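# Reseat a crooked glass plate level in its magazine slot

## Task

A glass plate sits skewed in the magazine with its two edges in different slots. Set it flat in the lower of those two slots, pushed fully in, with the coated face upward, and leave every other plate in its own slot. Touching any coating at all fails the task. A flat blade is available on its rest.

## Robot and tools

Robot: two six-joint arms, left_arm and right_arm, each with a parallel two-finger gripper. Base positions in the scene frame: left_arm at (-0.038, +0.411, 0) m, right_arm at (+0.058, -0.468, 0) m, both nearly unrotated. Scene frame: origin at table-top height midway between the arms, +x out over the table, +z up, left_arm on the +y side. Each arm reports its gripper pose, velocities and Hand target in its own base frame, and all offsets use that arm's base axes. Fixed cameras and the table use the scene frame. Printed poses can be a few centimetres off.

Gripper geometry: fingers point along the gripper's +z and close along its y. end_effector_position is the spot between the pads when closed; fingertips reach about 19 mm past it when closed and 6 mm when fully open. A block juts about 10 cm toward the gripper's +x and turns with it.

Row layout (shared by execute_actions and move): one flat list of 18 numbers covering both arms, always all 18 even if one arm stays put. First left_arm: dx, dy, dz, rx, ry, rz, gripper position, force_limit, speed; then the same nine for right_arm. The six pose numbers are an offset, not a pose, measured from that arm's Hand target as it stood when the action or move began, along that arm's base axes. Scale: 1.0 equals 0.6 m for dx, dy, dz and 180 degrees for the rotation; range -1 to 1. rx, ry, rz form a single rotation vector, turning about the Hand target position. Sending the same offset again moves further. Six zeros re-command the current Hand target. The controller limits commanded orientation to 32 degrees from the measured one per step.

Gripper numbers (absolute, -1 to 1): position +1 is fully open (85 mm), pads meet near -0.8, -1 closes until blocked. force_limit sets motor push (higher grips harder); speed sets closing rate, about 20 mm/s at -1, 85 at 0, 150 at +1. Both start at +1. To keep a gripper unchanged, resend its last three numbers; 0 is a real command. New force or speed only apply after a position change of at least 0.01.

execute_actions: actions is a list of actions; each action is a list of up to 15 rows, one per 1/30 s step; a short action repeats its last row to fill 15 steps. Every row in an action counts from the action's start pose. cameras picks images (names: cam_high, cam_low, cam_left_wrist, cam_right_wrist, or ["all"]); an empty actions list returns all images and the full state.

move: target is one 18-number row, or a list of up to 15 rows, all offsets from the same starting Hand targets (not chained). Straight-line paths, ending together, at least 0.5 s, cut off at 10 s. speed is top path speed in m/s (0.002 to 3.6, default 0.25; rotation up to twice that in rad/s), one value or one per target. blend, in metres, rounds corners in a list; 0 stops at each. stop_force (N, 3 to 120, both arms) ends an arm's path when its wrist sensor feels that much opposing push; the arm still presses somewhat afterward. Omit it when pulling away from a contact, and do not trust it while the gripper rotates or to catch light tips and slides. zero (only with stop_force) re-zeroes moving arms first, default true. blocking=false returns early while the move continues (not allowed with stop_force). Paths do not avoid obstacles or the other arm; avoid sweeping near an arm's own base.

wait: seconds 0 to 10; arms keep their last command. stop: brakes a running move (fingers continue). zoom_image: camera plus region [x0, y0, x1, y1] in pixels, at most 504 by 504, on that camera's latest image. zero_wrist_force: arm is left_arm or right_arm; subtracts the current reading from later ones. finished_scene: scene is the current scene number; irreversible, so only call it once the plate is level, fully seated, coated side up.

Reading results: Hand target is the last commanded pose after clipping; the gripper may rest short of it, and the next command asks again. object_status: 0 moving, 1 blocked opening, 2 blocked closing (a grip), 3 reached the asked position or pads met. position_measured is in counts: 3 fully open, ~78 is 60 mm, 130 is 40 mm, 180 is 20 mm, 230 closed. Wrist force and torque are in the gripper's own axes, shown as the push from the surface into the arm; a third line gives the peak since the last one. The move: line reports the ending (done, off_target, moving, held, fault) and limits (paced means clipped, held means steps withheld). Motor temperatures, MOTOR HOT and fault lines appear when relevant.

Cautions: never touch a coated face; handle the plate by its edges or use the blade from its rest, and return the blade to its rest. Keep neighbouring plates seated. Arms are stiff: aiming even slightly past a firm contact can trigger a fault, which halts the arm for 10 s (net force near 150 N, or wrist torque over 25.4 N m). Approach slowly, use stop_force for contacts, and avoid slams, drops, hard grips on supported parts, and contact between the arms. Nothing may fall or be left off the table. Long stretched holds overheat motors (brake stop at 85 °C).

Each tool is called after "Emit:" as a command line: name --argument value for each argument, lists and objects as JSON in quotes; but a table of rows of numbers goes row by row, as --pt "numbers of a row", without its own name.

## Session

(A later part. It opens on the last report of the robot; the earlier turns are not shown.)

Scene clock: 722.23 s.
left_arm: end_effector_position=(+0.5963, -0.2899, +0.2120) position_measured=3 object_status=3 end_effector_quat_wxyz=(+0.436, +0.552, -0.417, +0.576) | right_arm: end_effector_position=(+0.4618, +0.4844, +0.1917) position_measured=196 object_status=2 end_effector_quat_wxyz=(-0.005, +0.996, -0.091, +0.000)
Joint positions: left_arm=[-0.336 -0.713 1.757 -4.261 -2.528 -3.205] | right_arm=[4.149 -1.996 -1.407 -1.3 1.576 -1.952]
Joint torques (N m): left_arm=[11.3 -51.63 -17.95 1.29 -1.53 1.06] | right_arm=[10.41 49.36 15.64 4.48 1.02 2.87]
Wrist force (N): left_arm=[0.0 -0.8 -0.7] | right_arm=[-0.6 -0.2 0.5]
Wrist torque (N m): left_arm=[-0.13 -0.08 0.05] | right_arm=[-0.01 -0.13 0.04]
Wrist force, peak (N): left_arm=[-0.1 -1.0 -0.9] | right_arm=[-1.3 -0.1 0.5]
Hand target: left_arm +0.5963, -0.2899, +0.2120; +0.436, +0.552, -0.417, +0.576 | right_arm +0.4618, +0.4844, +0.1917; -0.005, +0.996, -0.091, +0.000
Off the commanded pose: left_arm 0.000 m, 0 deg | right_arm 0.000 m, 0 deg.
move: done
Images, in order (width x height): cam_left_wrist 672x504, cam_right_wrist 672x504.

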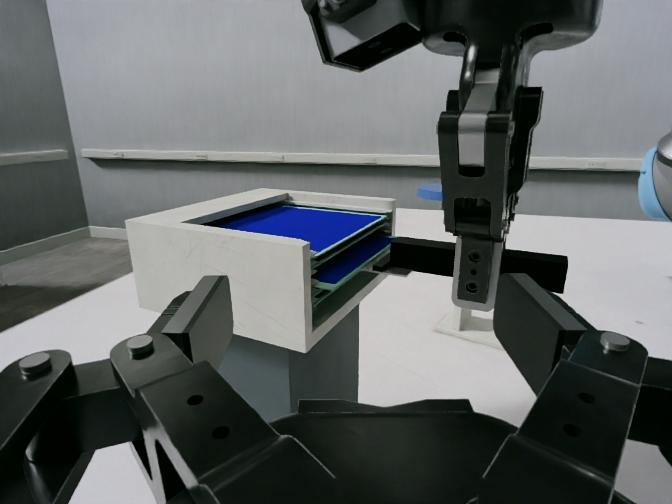

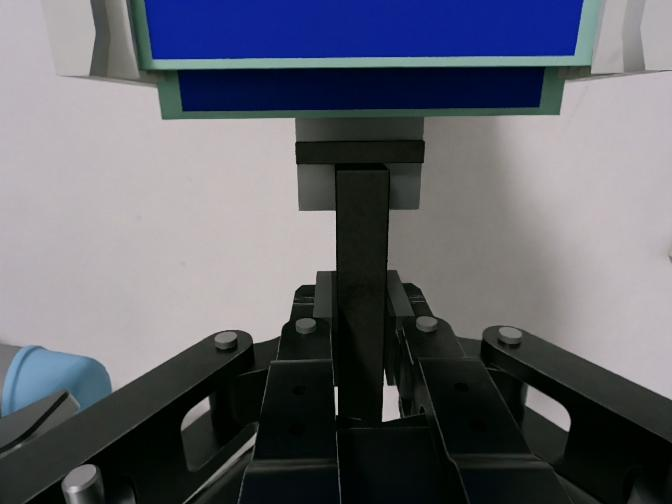

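Emit:
move --pt "0 0 0 0 0 0 1 1 1 0 0 0 0 0 -0.0017 -1 -0.3 -1" --pt "0 0 0 0 0 0 1 1 1 0.0049 -0.0009 0 0 0 -0.0017 -1 -0.3 -1" --speed 0.02 --stop_force 3 --cameras '["cam_left_wrist"]'

Emit:
move --target '[0,0,0,0,0,0,1,1,1,0,0,-0.0017,0,0,0,-1,-0.3,-1]' --speed 0.01 --cameras '["cam_left_wrist","cam_right_wrist"]'

Emit:
zoom_image --camera "cam_left_wrist" --region '[305, 215, 405, 315]'

Emit:
zoom_image --camera "cam_right_wrist" --region '[60, 20, 360, 190]'

Emit:
zoom_image --camera "cam_right_wrist" --region '[360, 20, 660, 190]'

Scene clock: 740.40 s.
left_arm: end_effector_position=(+0.5963, -0.2899, +0.2120) position_measured=3 object_status=3 end_effector_quat_wxyz=(+0.436, +0.552, -0.417, +0.576) | right_arm: end_effector_position=(+0.4648, +0.4838, +0.1918) position_measured=196 object_status=2 end_effector_quat_wxyz=(-0.005, +0.996, -0.093, +0.000)
Joint positions: left_arm=[-0.336 -0.713 1.757 -4.261 -2.528 -3.205] | right_arm=[4.145 -2 -1.402 -1.302 1.576 -1.951]
Joint torques (N m): left_arm=[12.24 -53.6 -17.65 1.44 -1.54 0.9] | right_arm=[7.29 48 15.93 3.48 -0.84 2.68]
Wrist force (N): left_arm=[-0.3 -0.7 -0.8] | right_arm=[-0.2 -0.4 0.2]
Wrist torque (N m): left_arm=[-0.12 -0.04 0.05] | right_arm=[-0.03 -0.20 0.12]
Wrist force, peak (N): left_arm=[-0.4 -0.9 -0.9] | right_arm=[-0.4 -0.4 0.8]
Hand target: left_arm +0.5963, -0.2899, +0.2120; +0.436, +0.552, -0.417, +0.576 | right_arm +0.4647, +0.4838, +0.1917; -0.005, +0.996, -0.093, +0.000
Off the commanded pose: left_arm 0.000 m, 0 deg | right_arm 0.000 m, 0 deg.
move: done
Images, in order (width x height): cam_left_wrist 672x504.

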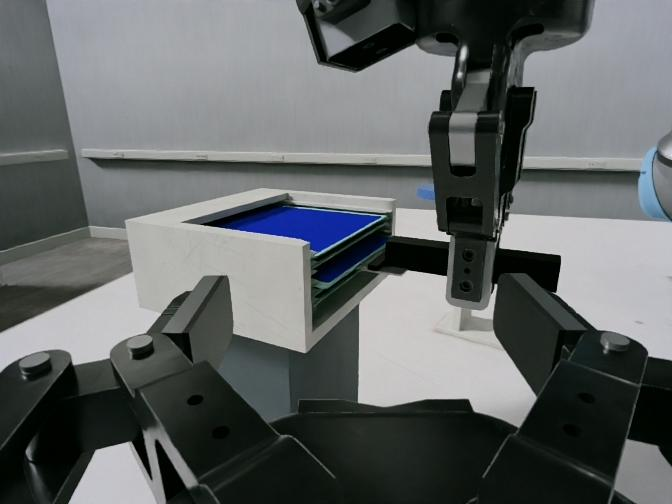

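Scene clock: 741.10 s.
left_arm: end_effector_position=(+0.5963, -0.2899, +0.2120) position_measured=3 object_status=3 end_effector_quat_wxyz=(+0.436, +0.552, -0.417, +0.576) | right_arm: end_effector_position=(+0.4647, +0.4838, +0.1907) position_measured=196 object_status=2 end_effector_quat_wxyz=(-0.005, +0.996, -0.093, +0.000)
Joint positions: left_arm=[-0.336 -0.713 1.757 -4.261 -2.528 -3.205] | right_arm=[4.145 -2.001 -1.404 -1.3 1.576 -1.951]
Joint torques (N m): left_arm=[9.61 -52.98 -17.6 1.12 -1.42 0.74] | right_arm=[10.52 32.6 17.23 4.03 -0.05 2.72]
Wrist force (N): left_arm=[-0.1 -0.9 -0.6] | right_arm=[-0.3 -0.4 -0.1]
Wrist torque (N m): left_arm=[-0.14 -0.06 0.05] | right_arm=[-0.02 -0.16 0.10]
Wrist force, peak (N): left_arm=[-0.3 -1.0 -0.7] | right_arm=[-0.5 -0.4 0.6]
Hand target: left_arm +0.5963, -0.2899, +0.2120; +0.436, +0.552, -0.417, +0.576 | right_arm +0.4647, +0.4838, +0.1907; -0.005, +0.996, -0.093, +0.000
Off the commanded pose: left_arm 0.000 m, 0 deg | right_arm 0.000 m, 0 deg.
move: done
Images, in order (width x height): cam_left_wrist 672x504, cam_right_wrist 672x504.

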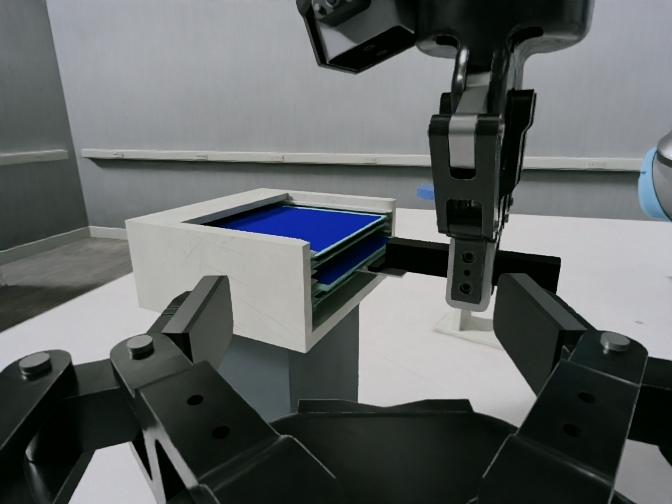

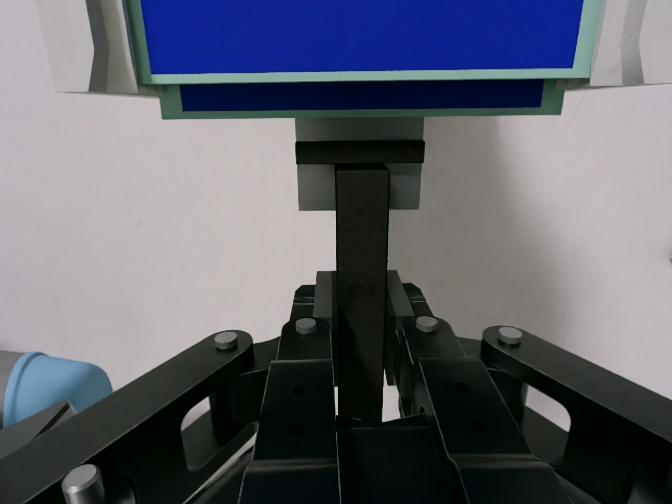

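Scaled by 5.040 from the camera's 672x504 image, which has a finer 960x720 frame.

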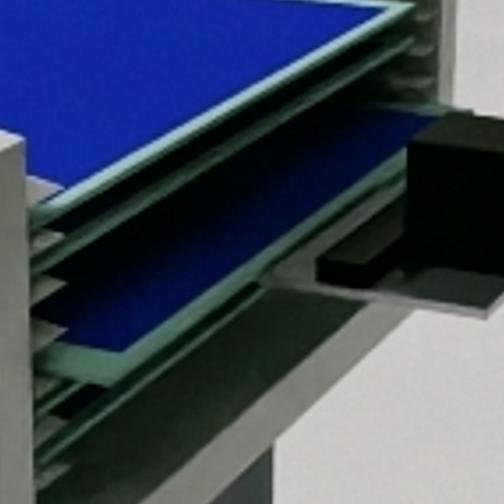

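Scaled by 1.680 from the camera's 672x504 image, which has a finer 960x720 frame.

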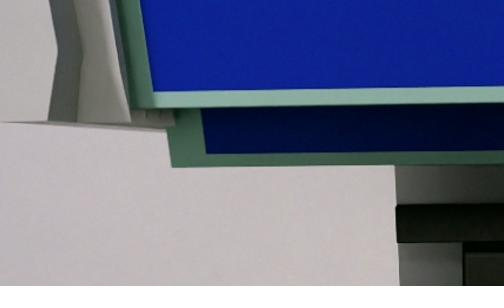

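Scaled by 1.680 from the camera's 672x504 image, which has a finer 960x720 frame.

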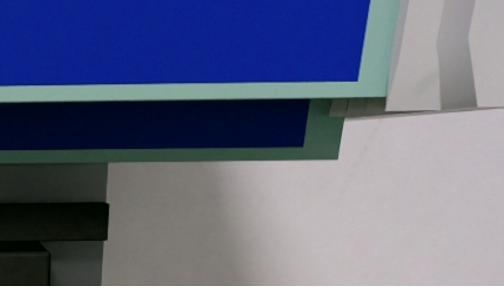

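Emit:
move --target '[0,0,0,0,0,0,1,1,1,0.0197,-0.0035,0,0,0,0,-1,-0.3,-1]' --speed 0.01 --stop_force 4 --cameras '["cam_left_wrist","cam_right_wrist"]'

Emit:
zoom_image --camera "cam_left_wrist" --region '[305, 215, 405, 315]'

Emit:
zoom_image --camera "cam_right_wrist" --region '[250, 60, 470, 190]'

Scene clock: 746.90 s.
left_arm: end_effector_position=(+0.5963, -0.2899, +0.2120) position_measured=3 object_status=3 end_effector_quat_wxyz=(+0.436, +0.552, -0.417, +0.576) | right_arm: end_effector_position=(+0.4766, +0.4817, +0.1907) position_measured=196 object_status=2 end_effector_quat_wxyz=(-0.005, +0.996, -0.093, +0.000)
Joint positions: left_arm=[-0.336 -0.713 1.757 -4.261 -2.528 -3.205] | right_arm=[4.128 -2.017 -1.38 -1.308 1.576 -1.968]
Joint torques (N m): left_arm=[10.11 -52.37 -18.26 1.37 -1.39 0.72] | right_arm=[9.01 49.61 14.88 3.58 1.51 2.63]
Wrist force (N): left_arm=[-0.2 -0.8 -0.7] | right_arm=[-0.7 -0.7 -0.1]
Wrist torque (N m): left_arm=[-0.13 -0.05 0.05] | right_arm=[-0.09 -0.09 0.13]
Wrist force, peak (N): left_arm=[-0.3 -0.9 -1.0] | right_arm=[-0.8 -0.6 0.4]
Hand target: left_arm +0.5963, -0.2899, +0.2120; +0.436, +0.552, -0.417, +0.576 | right_arm +0.4765, +0.4817, +0.1907; -0.005, +0.996, -0.093, +0.000
Off the commanded pose: left_arm 0.000 m, 0 deg | right_arm 0.000 m, 0 deg.
move: done
Images, in order (width x height): cam_left_wrist 672x504, cam_right_wrist 672x504.

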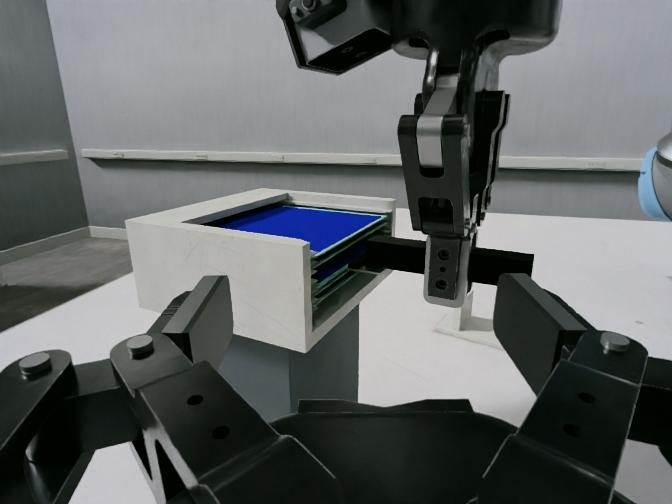

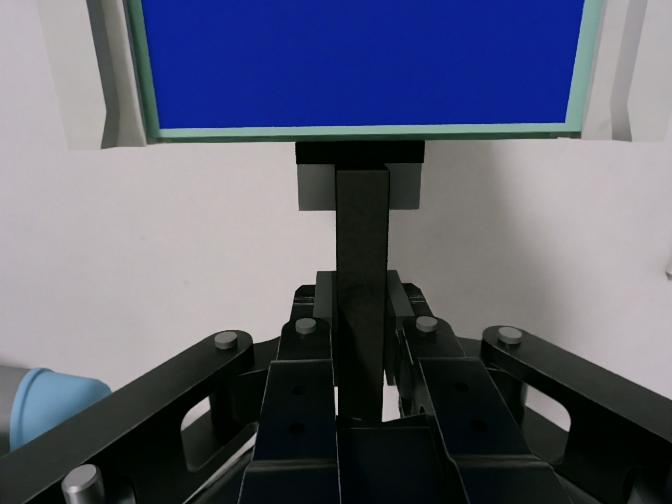

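Scaled by 5.040 from the camera's 672x504 image, which has a finer 960x720 frame.

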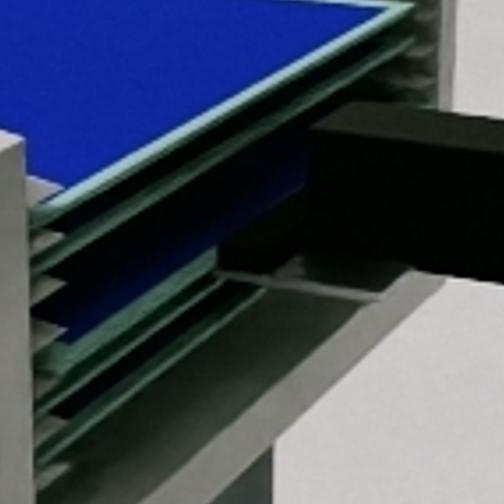

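Scaled by 2.291 from the camera's 672x504 image, which has a finer 960x720 frame.

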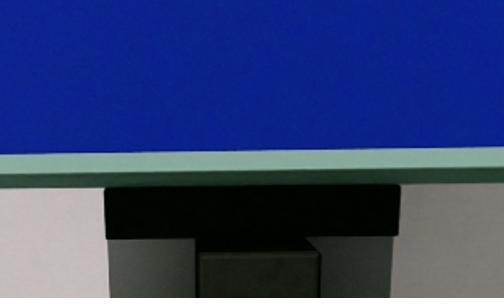

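Emit:
move --target '[0,0,0,0,0,0,1,1,1,0.0098,-0.0017,0,0,0,0,-1,-0.3,-1]' --speed 0.008 --stop_force 4 --cameras '["cam_left_wrist","cam_right_wrist"]'

Emit:
zoom_image --camera "cam_left_wrist" --region '[305, 215, 405, 315]'

Emit:
zoom_image --camera "cam_right_wrist" --region '[100, 60, 400, 190]'

Scene clock: 753.87 s.
left_arm: end_effector_position=(+0.5963, -0.2899, +0.2120) position_measured=3 object_status=3 end_effector_quat_wxyz=(+0.436, +0.552, -0.417, +0.576) | right_arm: end_effector_position=(+0.4803, +0.4811, +0.1907) position_measured=196 object_status=2 end_effector_quat_wxyz=(-0.005, +0.996, -0.093, +0.000)
Joint positions: left_arm=[-0.336 -0.713 1.757 -4.261 -2.528 -3.205] | right_arm=[4.123 -2.022 -1.372 -1.31 1.576 -1.973]
Joint torques (N m): left_arm=[10.26 -53.49 -19.37 1.18 -1.31 0.92] | right_arm=[9.21 49.69 15.38 4.38 -2.05 2.76]
Wrist force (N): left_arm=[-0.3 -0.7 -0.6] | right_arm=[-3.7 0.4 -0.3]
Wrist torque (N m): left_arm=[-0.12 -0.04 0.05] | right_arm=[-0.06 -0.09 0.06]
Wrist force, peak (N): left_arm=[-0.2 -0.9 -0.9] | right_arm=[-14.7 3.4 -2.1]
Hand target: left_arm +0.5963, -0.2899, +0.2120; +0.436, +0.552, -0.417, +0.576 | right_arm +0.4803, +0.4811, +0.1907; -0.005, +0.996, -0.093, +0.000 (not the last commanded pose)
Off the commanded pose: left_arm 0.000 m, 0 deg | right_arm 0.002 m, 0 deg.
move: contact (right_arm)
Images, in order (width x height): cam_left_wrist 672x504, cam_right_wrist 672x504.

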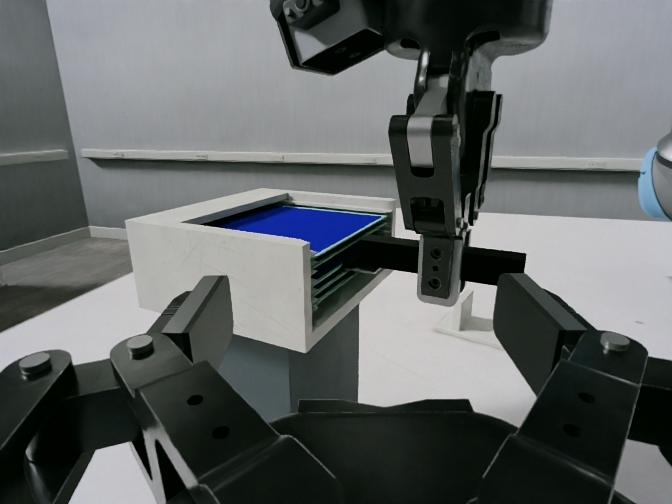

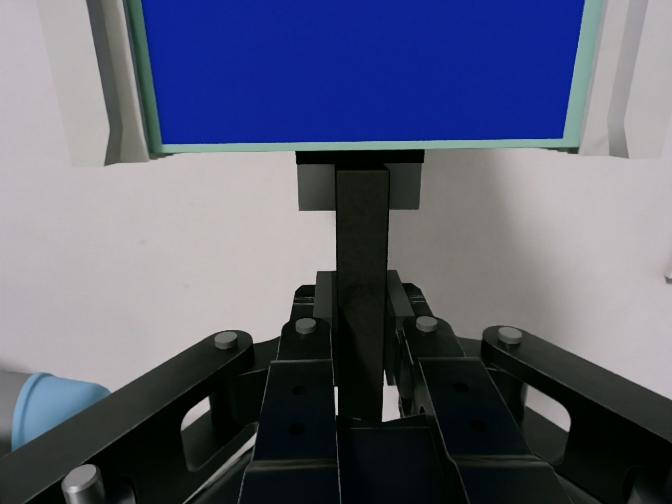

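Scaled by 5.040 from the camera's 672x504 image, which has a finer 960x720 frame.

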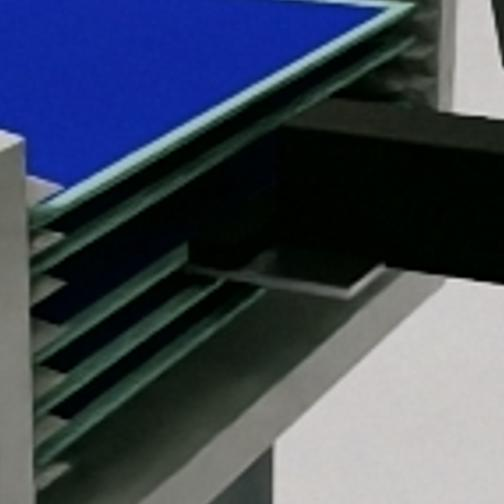

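Scaled by 1.680 from the camera's 672x504 image, which has a finer 960x720 frame.

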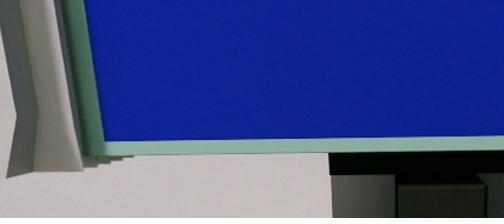

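Emit:
move --target '[0,0,0,0,0,0,1,1,1,-0.0197,0.0035,0,0,0,0,-1,-0.3,-1]' --speed 0.03 --cameras '["cam_left_wrist","cam_right_wrist"]'

Emit:
zoom_image --camera "cam_left_wrist" --region '[305, 215, 405, 315]'

Emit:
zoom_image --camera "cam_right_wrist" --region '[100, 60, 400, 190]'

Scene clock: 760.07 s.
left_arm: end_effector_position=(+0.5963, -0.2899, +0.2120) position_measured=3 object_status=3 end_effector_quat_wxyz=(+0.436, +0.552, -0.417, +0.576) | right_arm: end_effector_position=(+0.4683, +0.4832, +0.1907) position_measured=196 object_status=2 end_effector_quat_wxyz=(-0.005, +0.996, -0.093, +0.000)
Joint positions: left_arm=[-0.336 -0.713 1.757 -4.261 -2.528 -3.205] | right_arm=[4.14 -2.006 -1.396 -1.302 1.576 -1.956]
Joint torques (N m): left_arm=[10.81 -53.23 -19.34 1.39 -1.74 0.91] | right_arm=[-9.97 32.12 39.22 2.77 -2.06 -1.58]
Wrist force (N): left_arm=[-0.4 -0.7 -0.8] | right_arm=[-0.6 -0.3 0.0]
Wrist torque (N m): left_arm=[-0.12 -0.02 0.05] | right_arm=[-0.01 -0.12 -0.09]
Wrist force, peak (N): left_arm=[-0.3 -0.9 -0.9] | right_arm=[-3.9 0.7 -0.3]
Hand target: left_arm +0.5963, -0.2899, +0.2120; +0.436, +0.552, -0.417, +0.576 | right_arm +0.4685, +0.4832, +0.1907; -0.005, +0.996, -0.093, +0.000
Off the commanded pose: left_arm 0.000 m, 0 deg | right_arm 0.000 m, 0 deg.
move: done
Images, in order (width x height): cam_left_wrist 672x504, cam_right_wrist 672x504.

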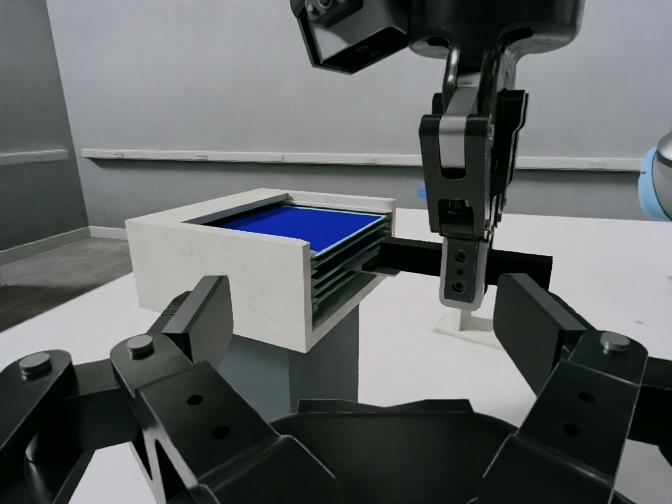

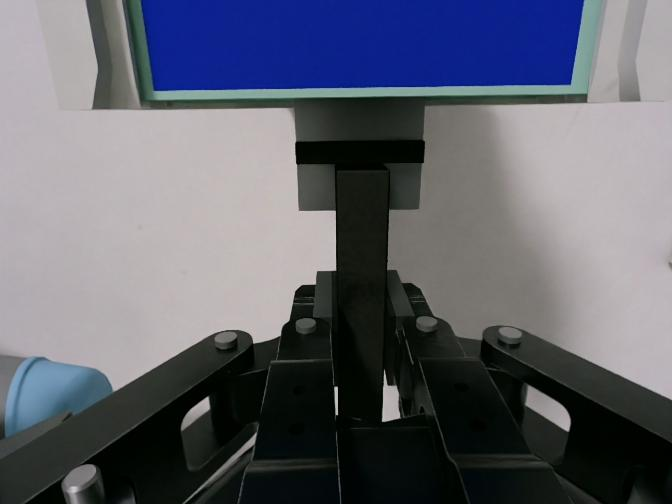

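Scaled by 5.040 from the camera's 672x504 image, which has a finer 960x720 frame.

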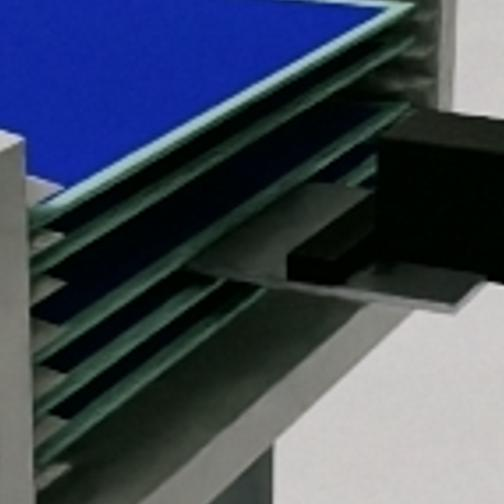

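Scaled by 1.680 from the camera's 672x504 image, which has a finer 960x720 frame.

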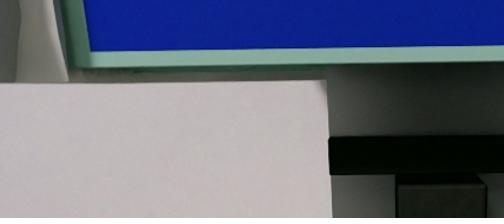

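Emit:
move --pt "0 0 0 0 0 0 1 1 1 -0.1888 0.0333 0 0 0 0 -1 -0.3 -1" --pt "0 0 0 0 0 0 1 1 1 -0.1950 -0.05 0.08 -0.0036 0.0004 -0.0366 -1 -0.3 -1" --pt "0 0 0 0 0 0 1 1 1 -0.2163 -0.4433 -0.10 -0.0036 0.0004 -0.0366 -1 -0.3 -1" --pt "0 0 0 0 0 0 1 1 1 -0.2163 -0.4433 -0.2200 -0.0036 0.0004 -0.0366 -1 -0.3 -1" --speed '[0.06,0.25,0.25,0.06]' --blend '[0,0.03,0.03,0]' --cameras '["cam_left_wrist","cam_right_wrist"]'

Emit:
zoom_image --camera "cam_left_wrist" --region '[300, 205, 410, 315]'

Emit:
zoom_image --camera "cam_right_wrist" --region '[240, 60, 480, 260]'

Scene clock: 783.40 s.
left_arm: end_effector_position=(+0.5963, -0.2899, +0.2120) position_measured=3 object_status=3 end_effector_quat_wxyz=(+0.436, +0.552, -0.417, +0.576) | right_arm: end_effector_position=(+0.3386, +0.2171, +0.0587) position_measured=196 object_status=2 end_effector_quat_wxyz=(+0.001, +0.989, -0.150, +0.000)
Joint positions: left_arm=[-0.336 -0.713 1.757 -4.261 -2.528 -3.205] | right_arm=[4.05 -1.565 -2.342 -0.808 1.57 -1.932]
Joint torques (N m): left_arm=[9.69 -53.19 -20.45 1.51 -1.51 1.05] | right_arm=[4.86 21.35 32.95 2.65 1.4 1.51]
Wrist force (N): left_arm=[-0.1 -0.8 -0.7] | right_arm=[0.0 -0.2 0.6]
Wrist torque (N m): left_arm=[-0.14 -0.07 0.05] | right_arm=[-0.01 -0.20 -0.03]
Wrist force, peak (N): left_arm=[-0.1 -0.9 -0.9] | right_arm=[-0.7 -2.6 2.6]
Hand target: left_arm +0.5963, -0.2899, +0.2120; +0.436, +0.552, -0.417, +0.576 | right_arm +0.3387, +0.2172, +0.0587; +0.001, +0.989, -0.150, +0.000
Off the commanded pose: left_arm 0.000 m, 0 deg | right_arm 0.000 m, 0 deg.
move: done
Images, in order (width x height): cam_left_wrist 672x504, cam_right_wrist 672x504.

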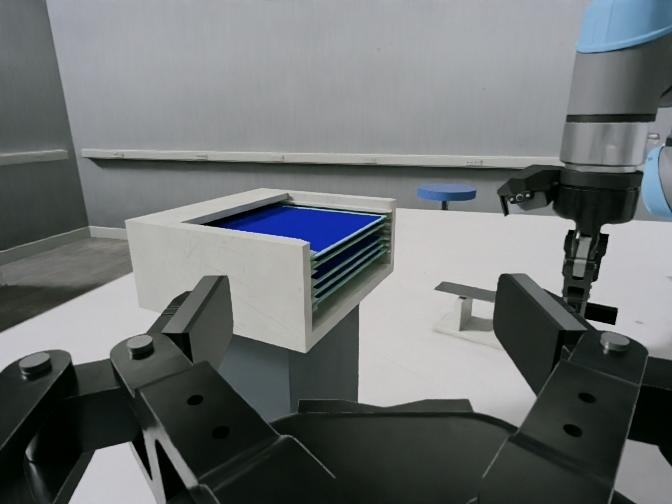

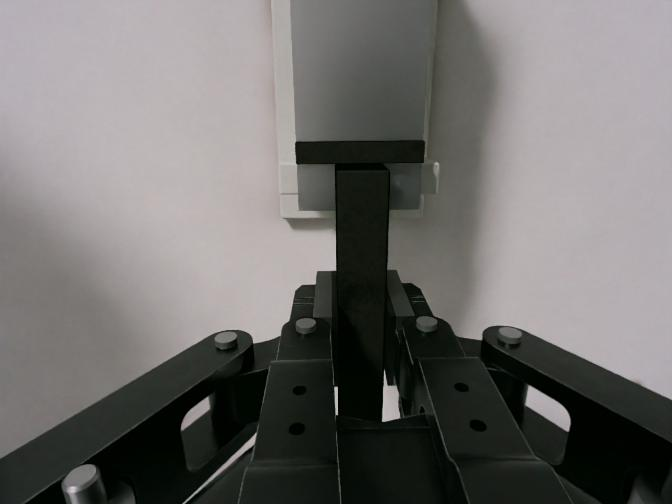

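Scaled by 4.582 from the camera's 672x504 image, which has a finer 960x720 frame.

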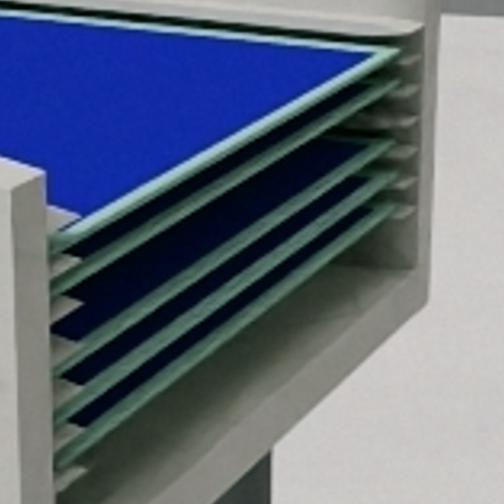

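Scaled by 2.100 from the camera's 672x504 image, which has a finer 960x720 frame.

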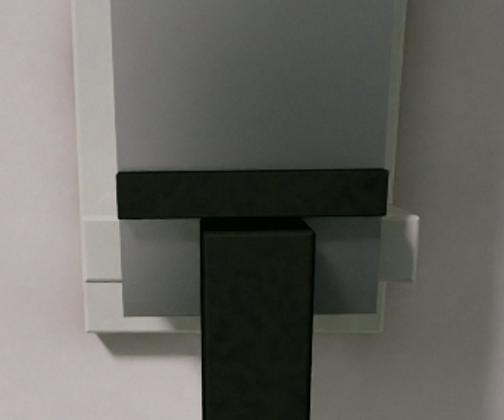

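Emit:
move --pt "0 0 0 0 0 0 1 1 1 0 0 -0.0107 0 0 0 -1 -0.3 -1" --pt "0 0 0 0 0 0 1 1 1 0 0 -0.0107 0 0 0 0 -0.3 -1" --pt "0 0 0 0 0 0 1 1 1 0 0 0.16 0 0 0 0 -0.3 -1" --speed '[0.02,0.05,0.08]' --cameras '["cam_left_wrist","cam_right_wrist"]'

Emit:
zoom_image --camera "cam_left_wrist" --region '[400, 200, 640, 360]'

Emit:
zoom_image --camera "cam_left_wrist" --region '[300, 205, 410, 315]'

Scene clock: 793.13 s.
left_arm: end_effector_position=(+0.5963, -0.2899, +0.2120) position_measured=3 object_status=3 end_effector_quat_wxyz=(+0.436, +0.552, -0.417, +0.576) | right_arm: end_effector_position=(+0.3388, +0.2172, +0.1548) position_measured=128 object_status=3 end_effector_quat_wxyz=(+0.001, +0.989, -0.150, +0.000)
Joint positions: left_arm=[-0.336 -0.713 1.757 -4.261 -2.528 -3.205] | right_arm=[4.05 -1.397 -2.19 -1.126 1.57 -1.932]
Joint torques (N m): left_arm=[10.37 -53.21 -20 1.41 -1.52 0.94] | right_arm=[0.63 7.02 14.14 2.94 1.37 0.54]
Wrist force (N): left_arm=[-0.2 -0.8 -0.7] | right_arm=[-0.4 -0.9 -0.1]
Wrist torque (N m): left_arm=[-0.14 -0.05 0.05] | right_arm=[-0.10 -0.10 -0.02]
Wrist force, peak (N): left_arm=[-0.4 -0.9 -0.9] | right_arm=[-0.5 -0.6 -1.2]
Hand target: left_arm +0.5963, -0.2899, +0.2120; +0.436, +0.552, -0.417, +0.576 | right_arm +0.3387, +0.2172, +0.1547; +0.001, +0.989, -0.150, +0.000
Off the commanded pose: left_arm 0.000 m, 0 deg | right_arm 0.000 m, 0 deg.
move: done
Images, in order (width x height): cam_left_wrist 672x504, cam_right_wrist 672x504.

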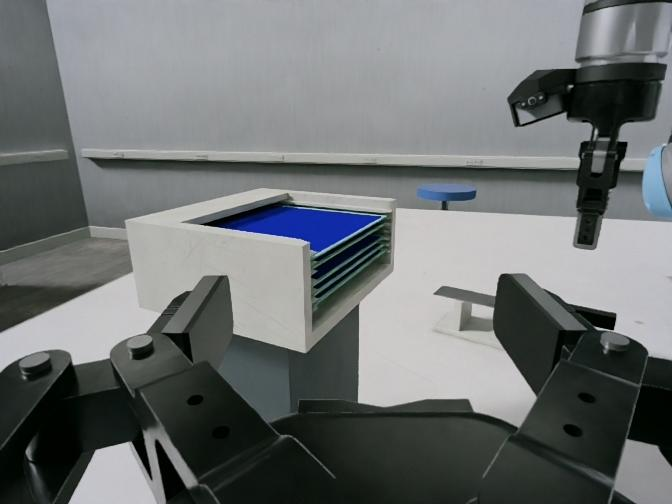

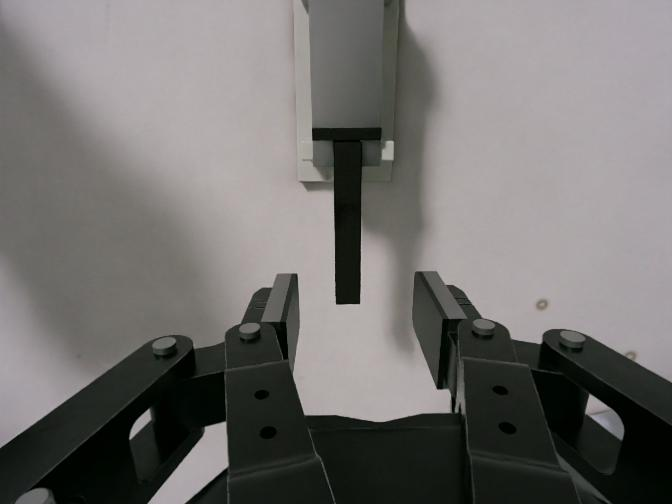

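Scaled by 2.100 from the camera's 672x504 image, which has a finer 960x720 frame.

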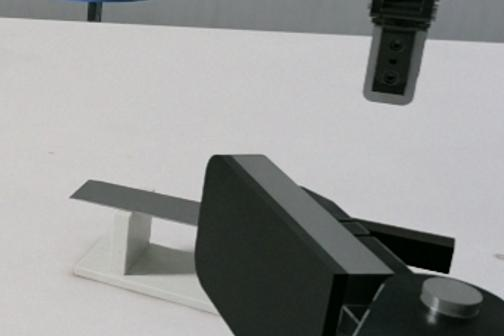

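Scaled by 4.582 from the camera's 672x504 image, which has a finer 960x720 frame.

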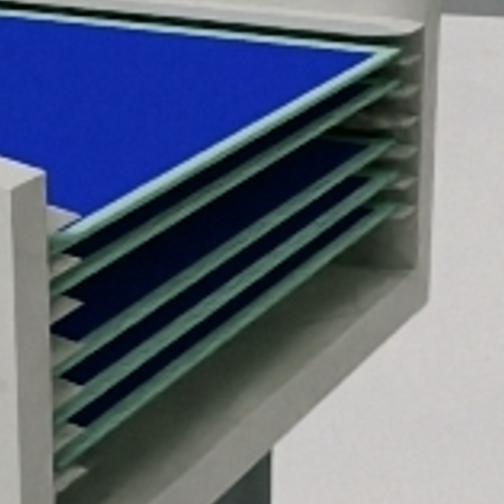

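Emit:
finished_scene --scene 2

The scene is finished: the task was done.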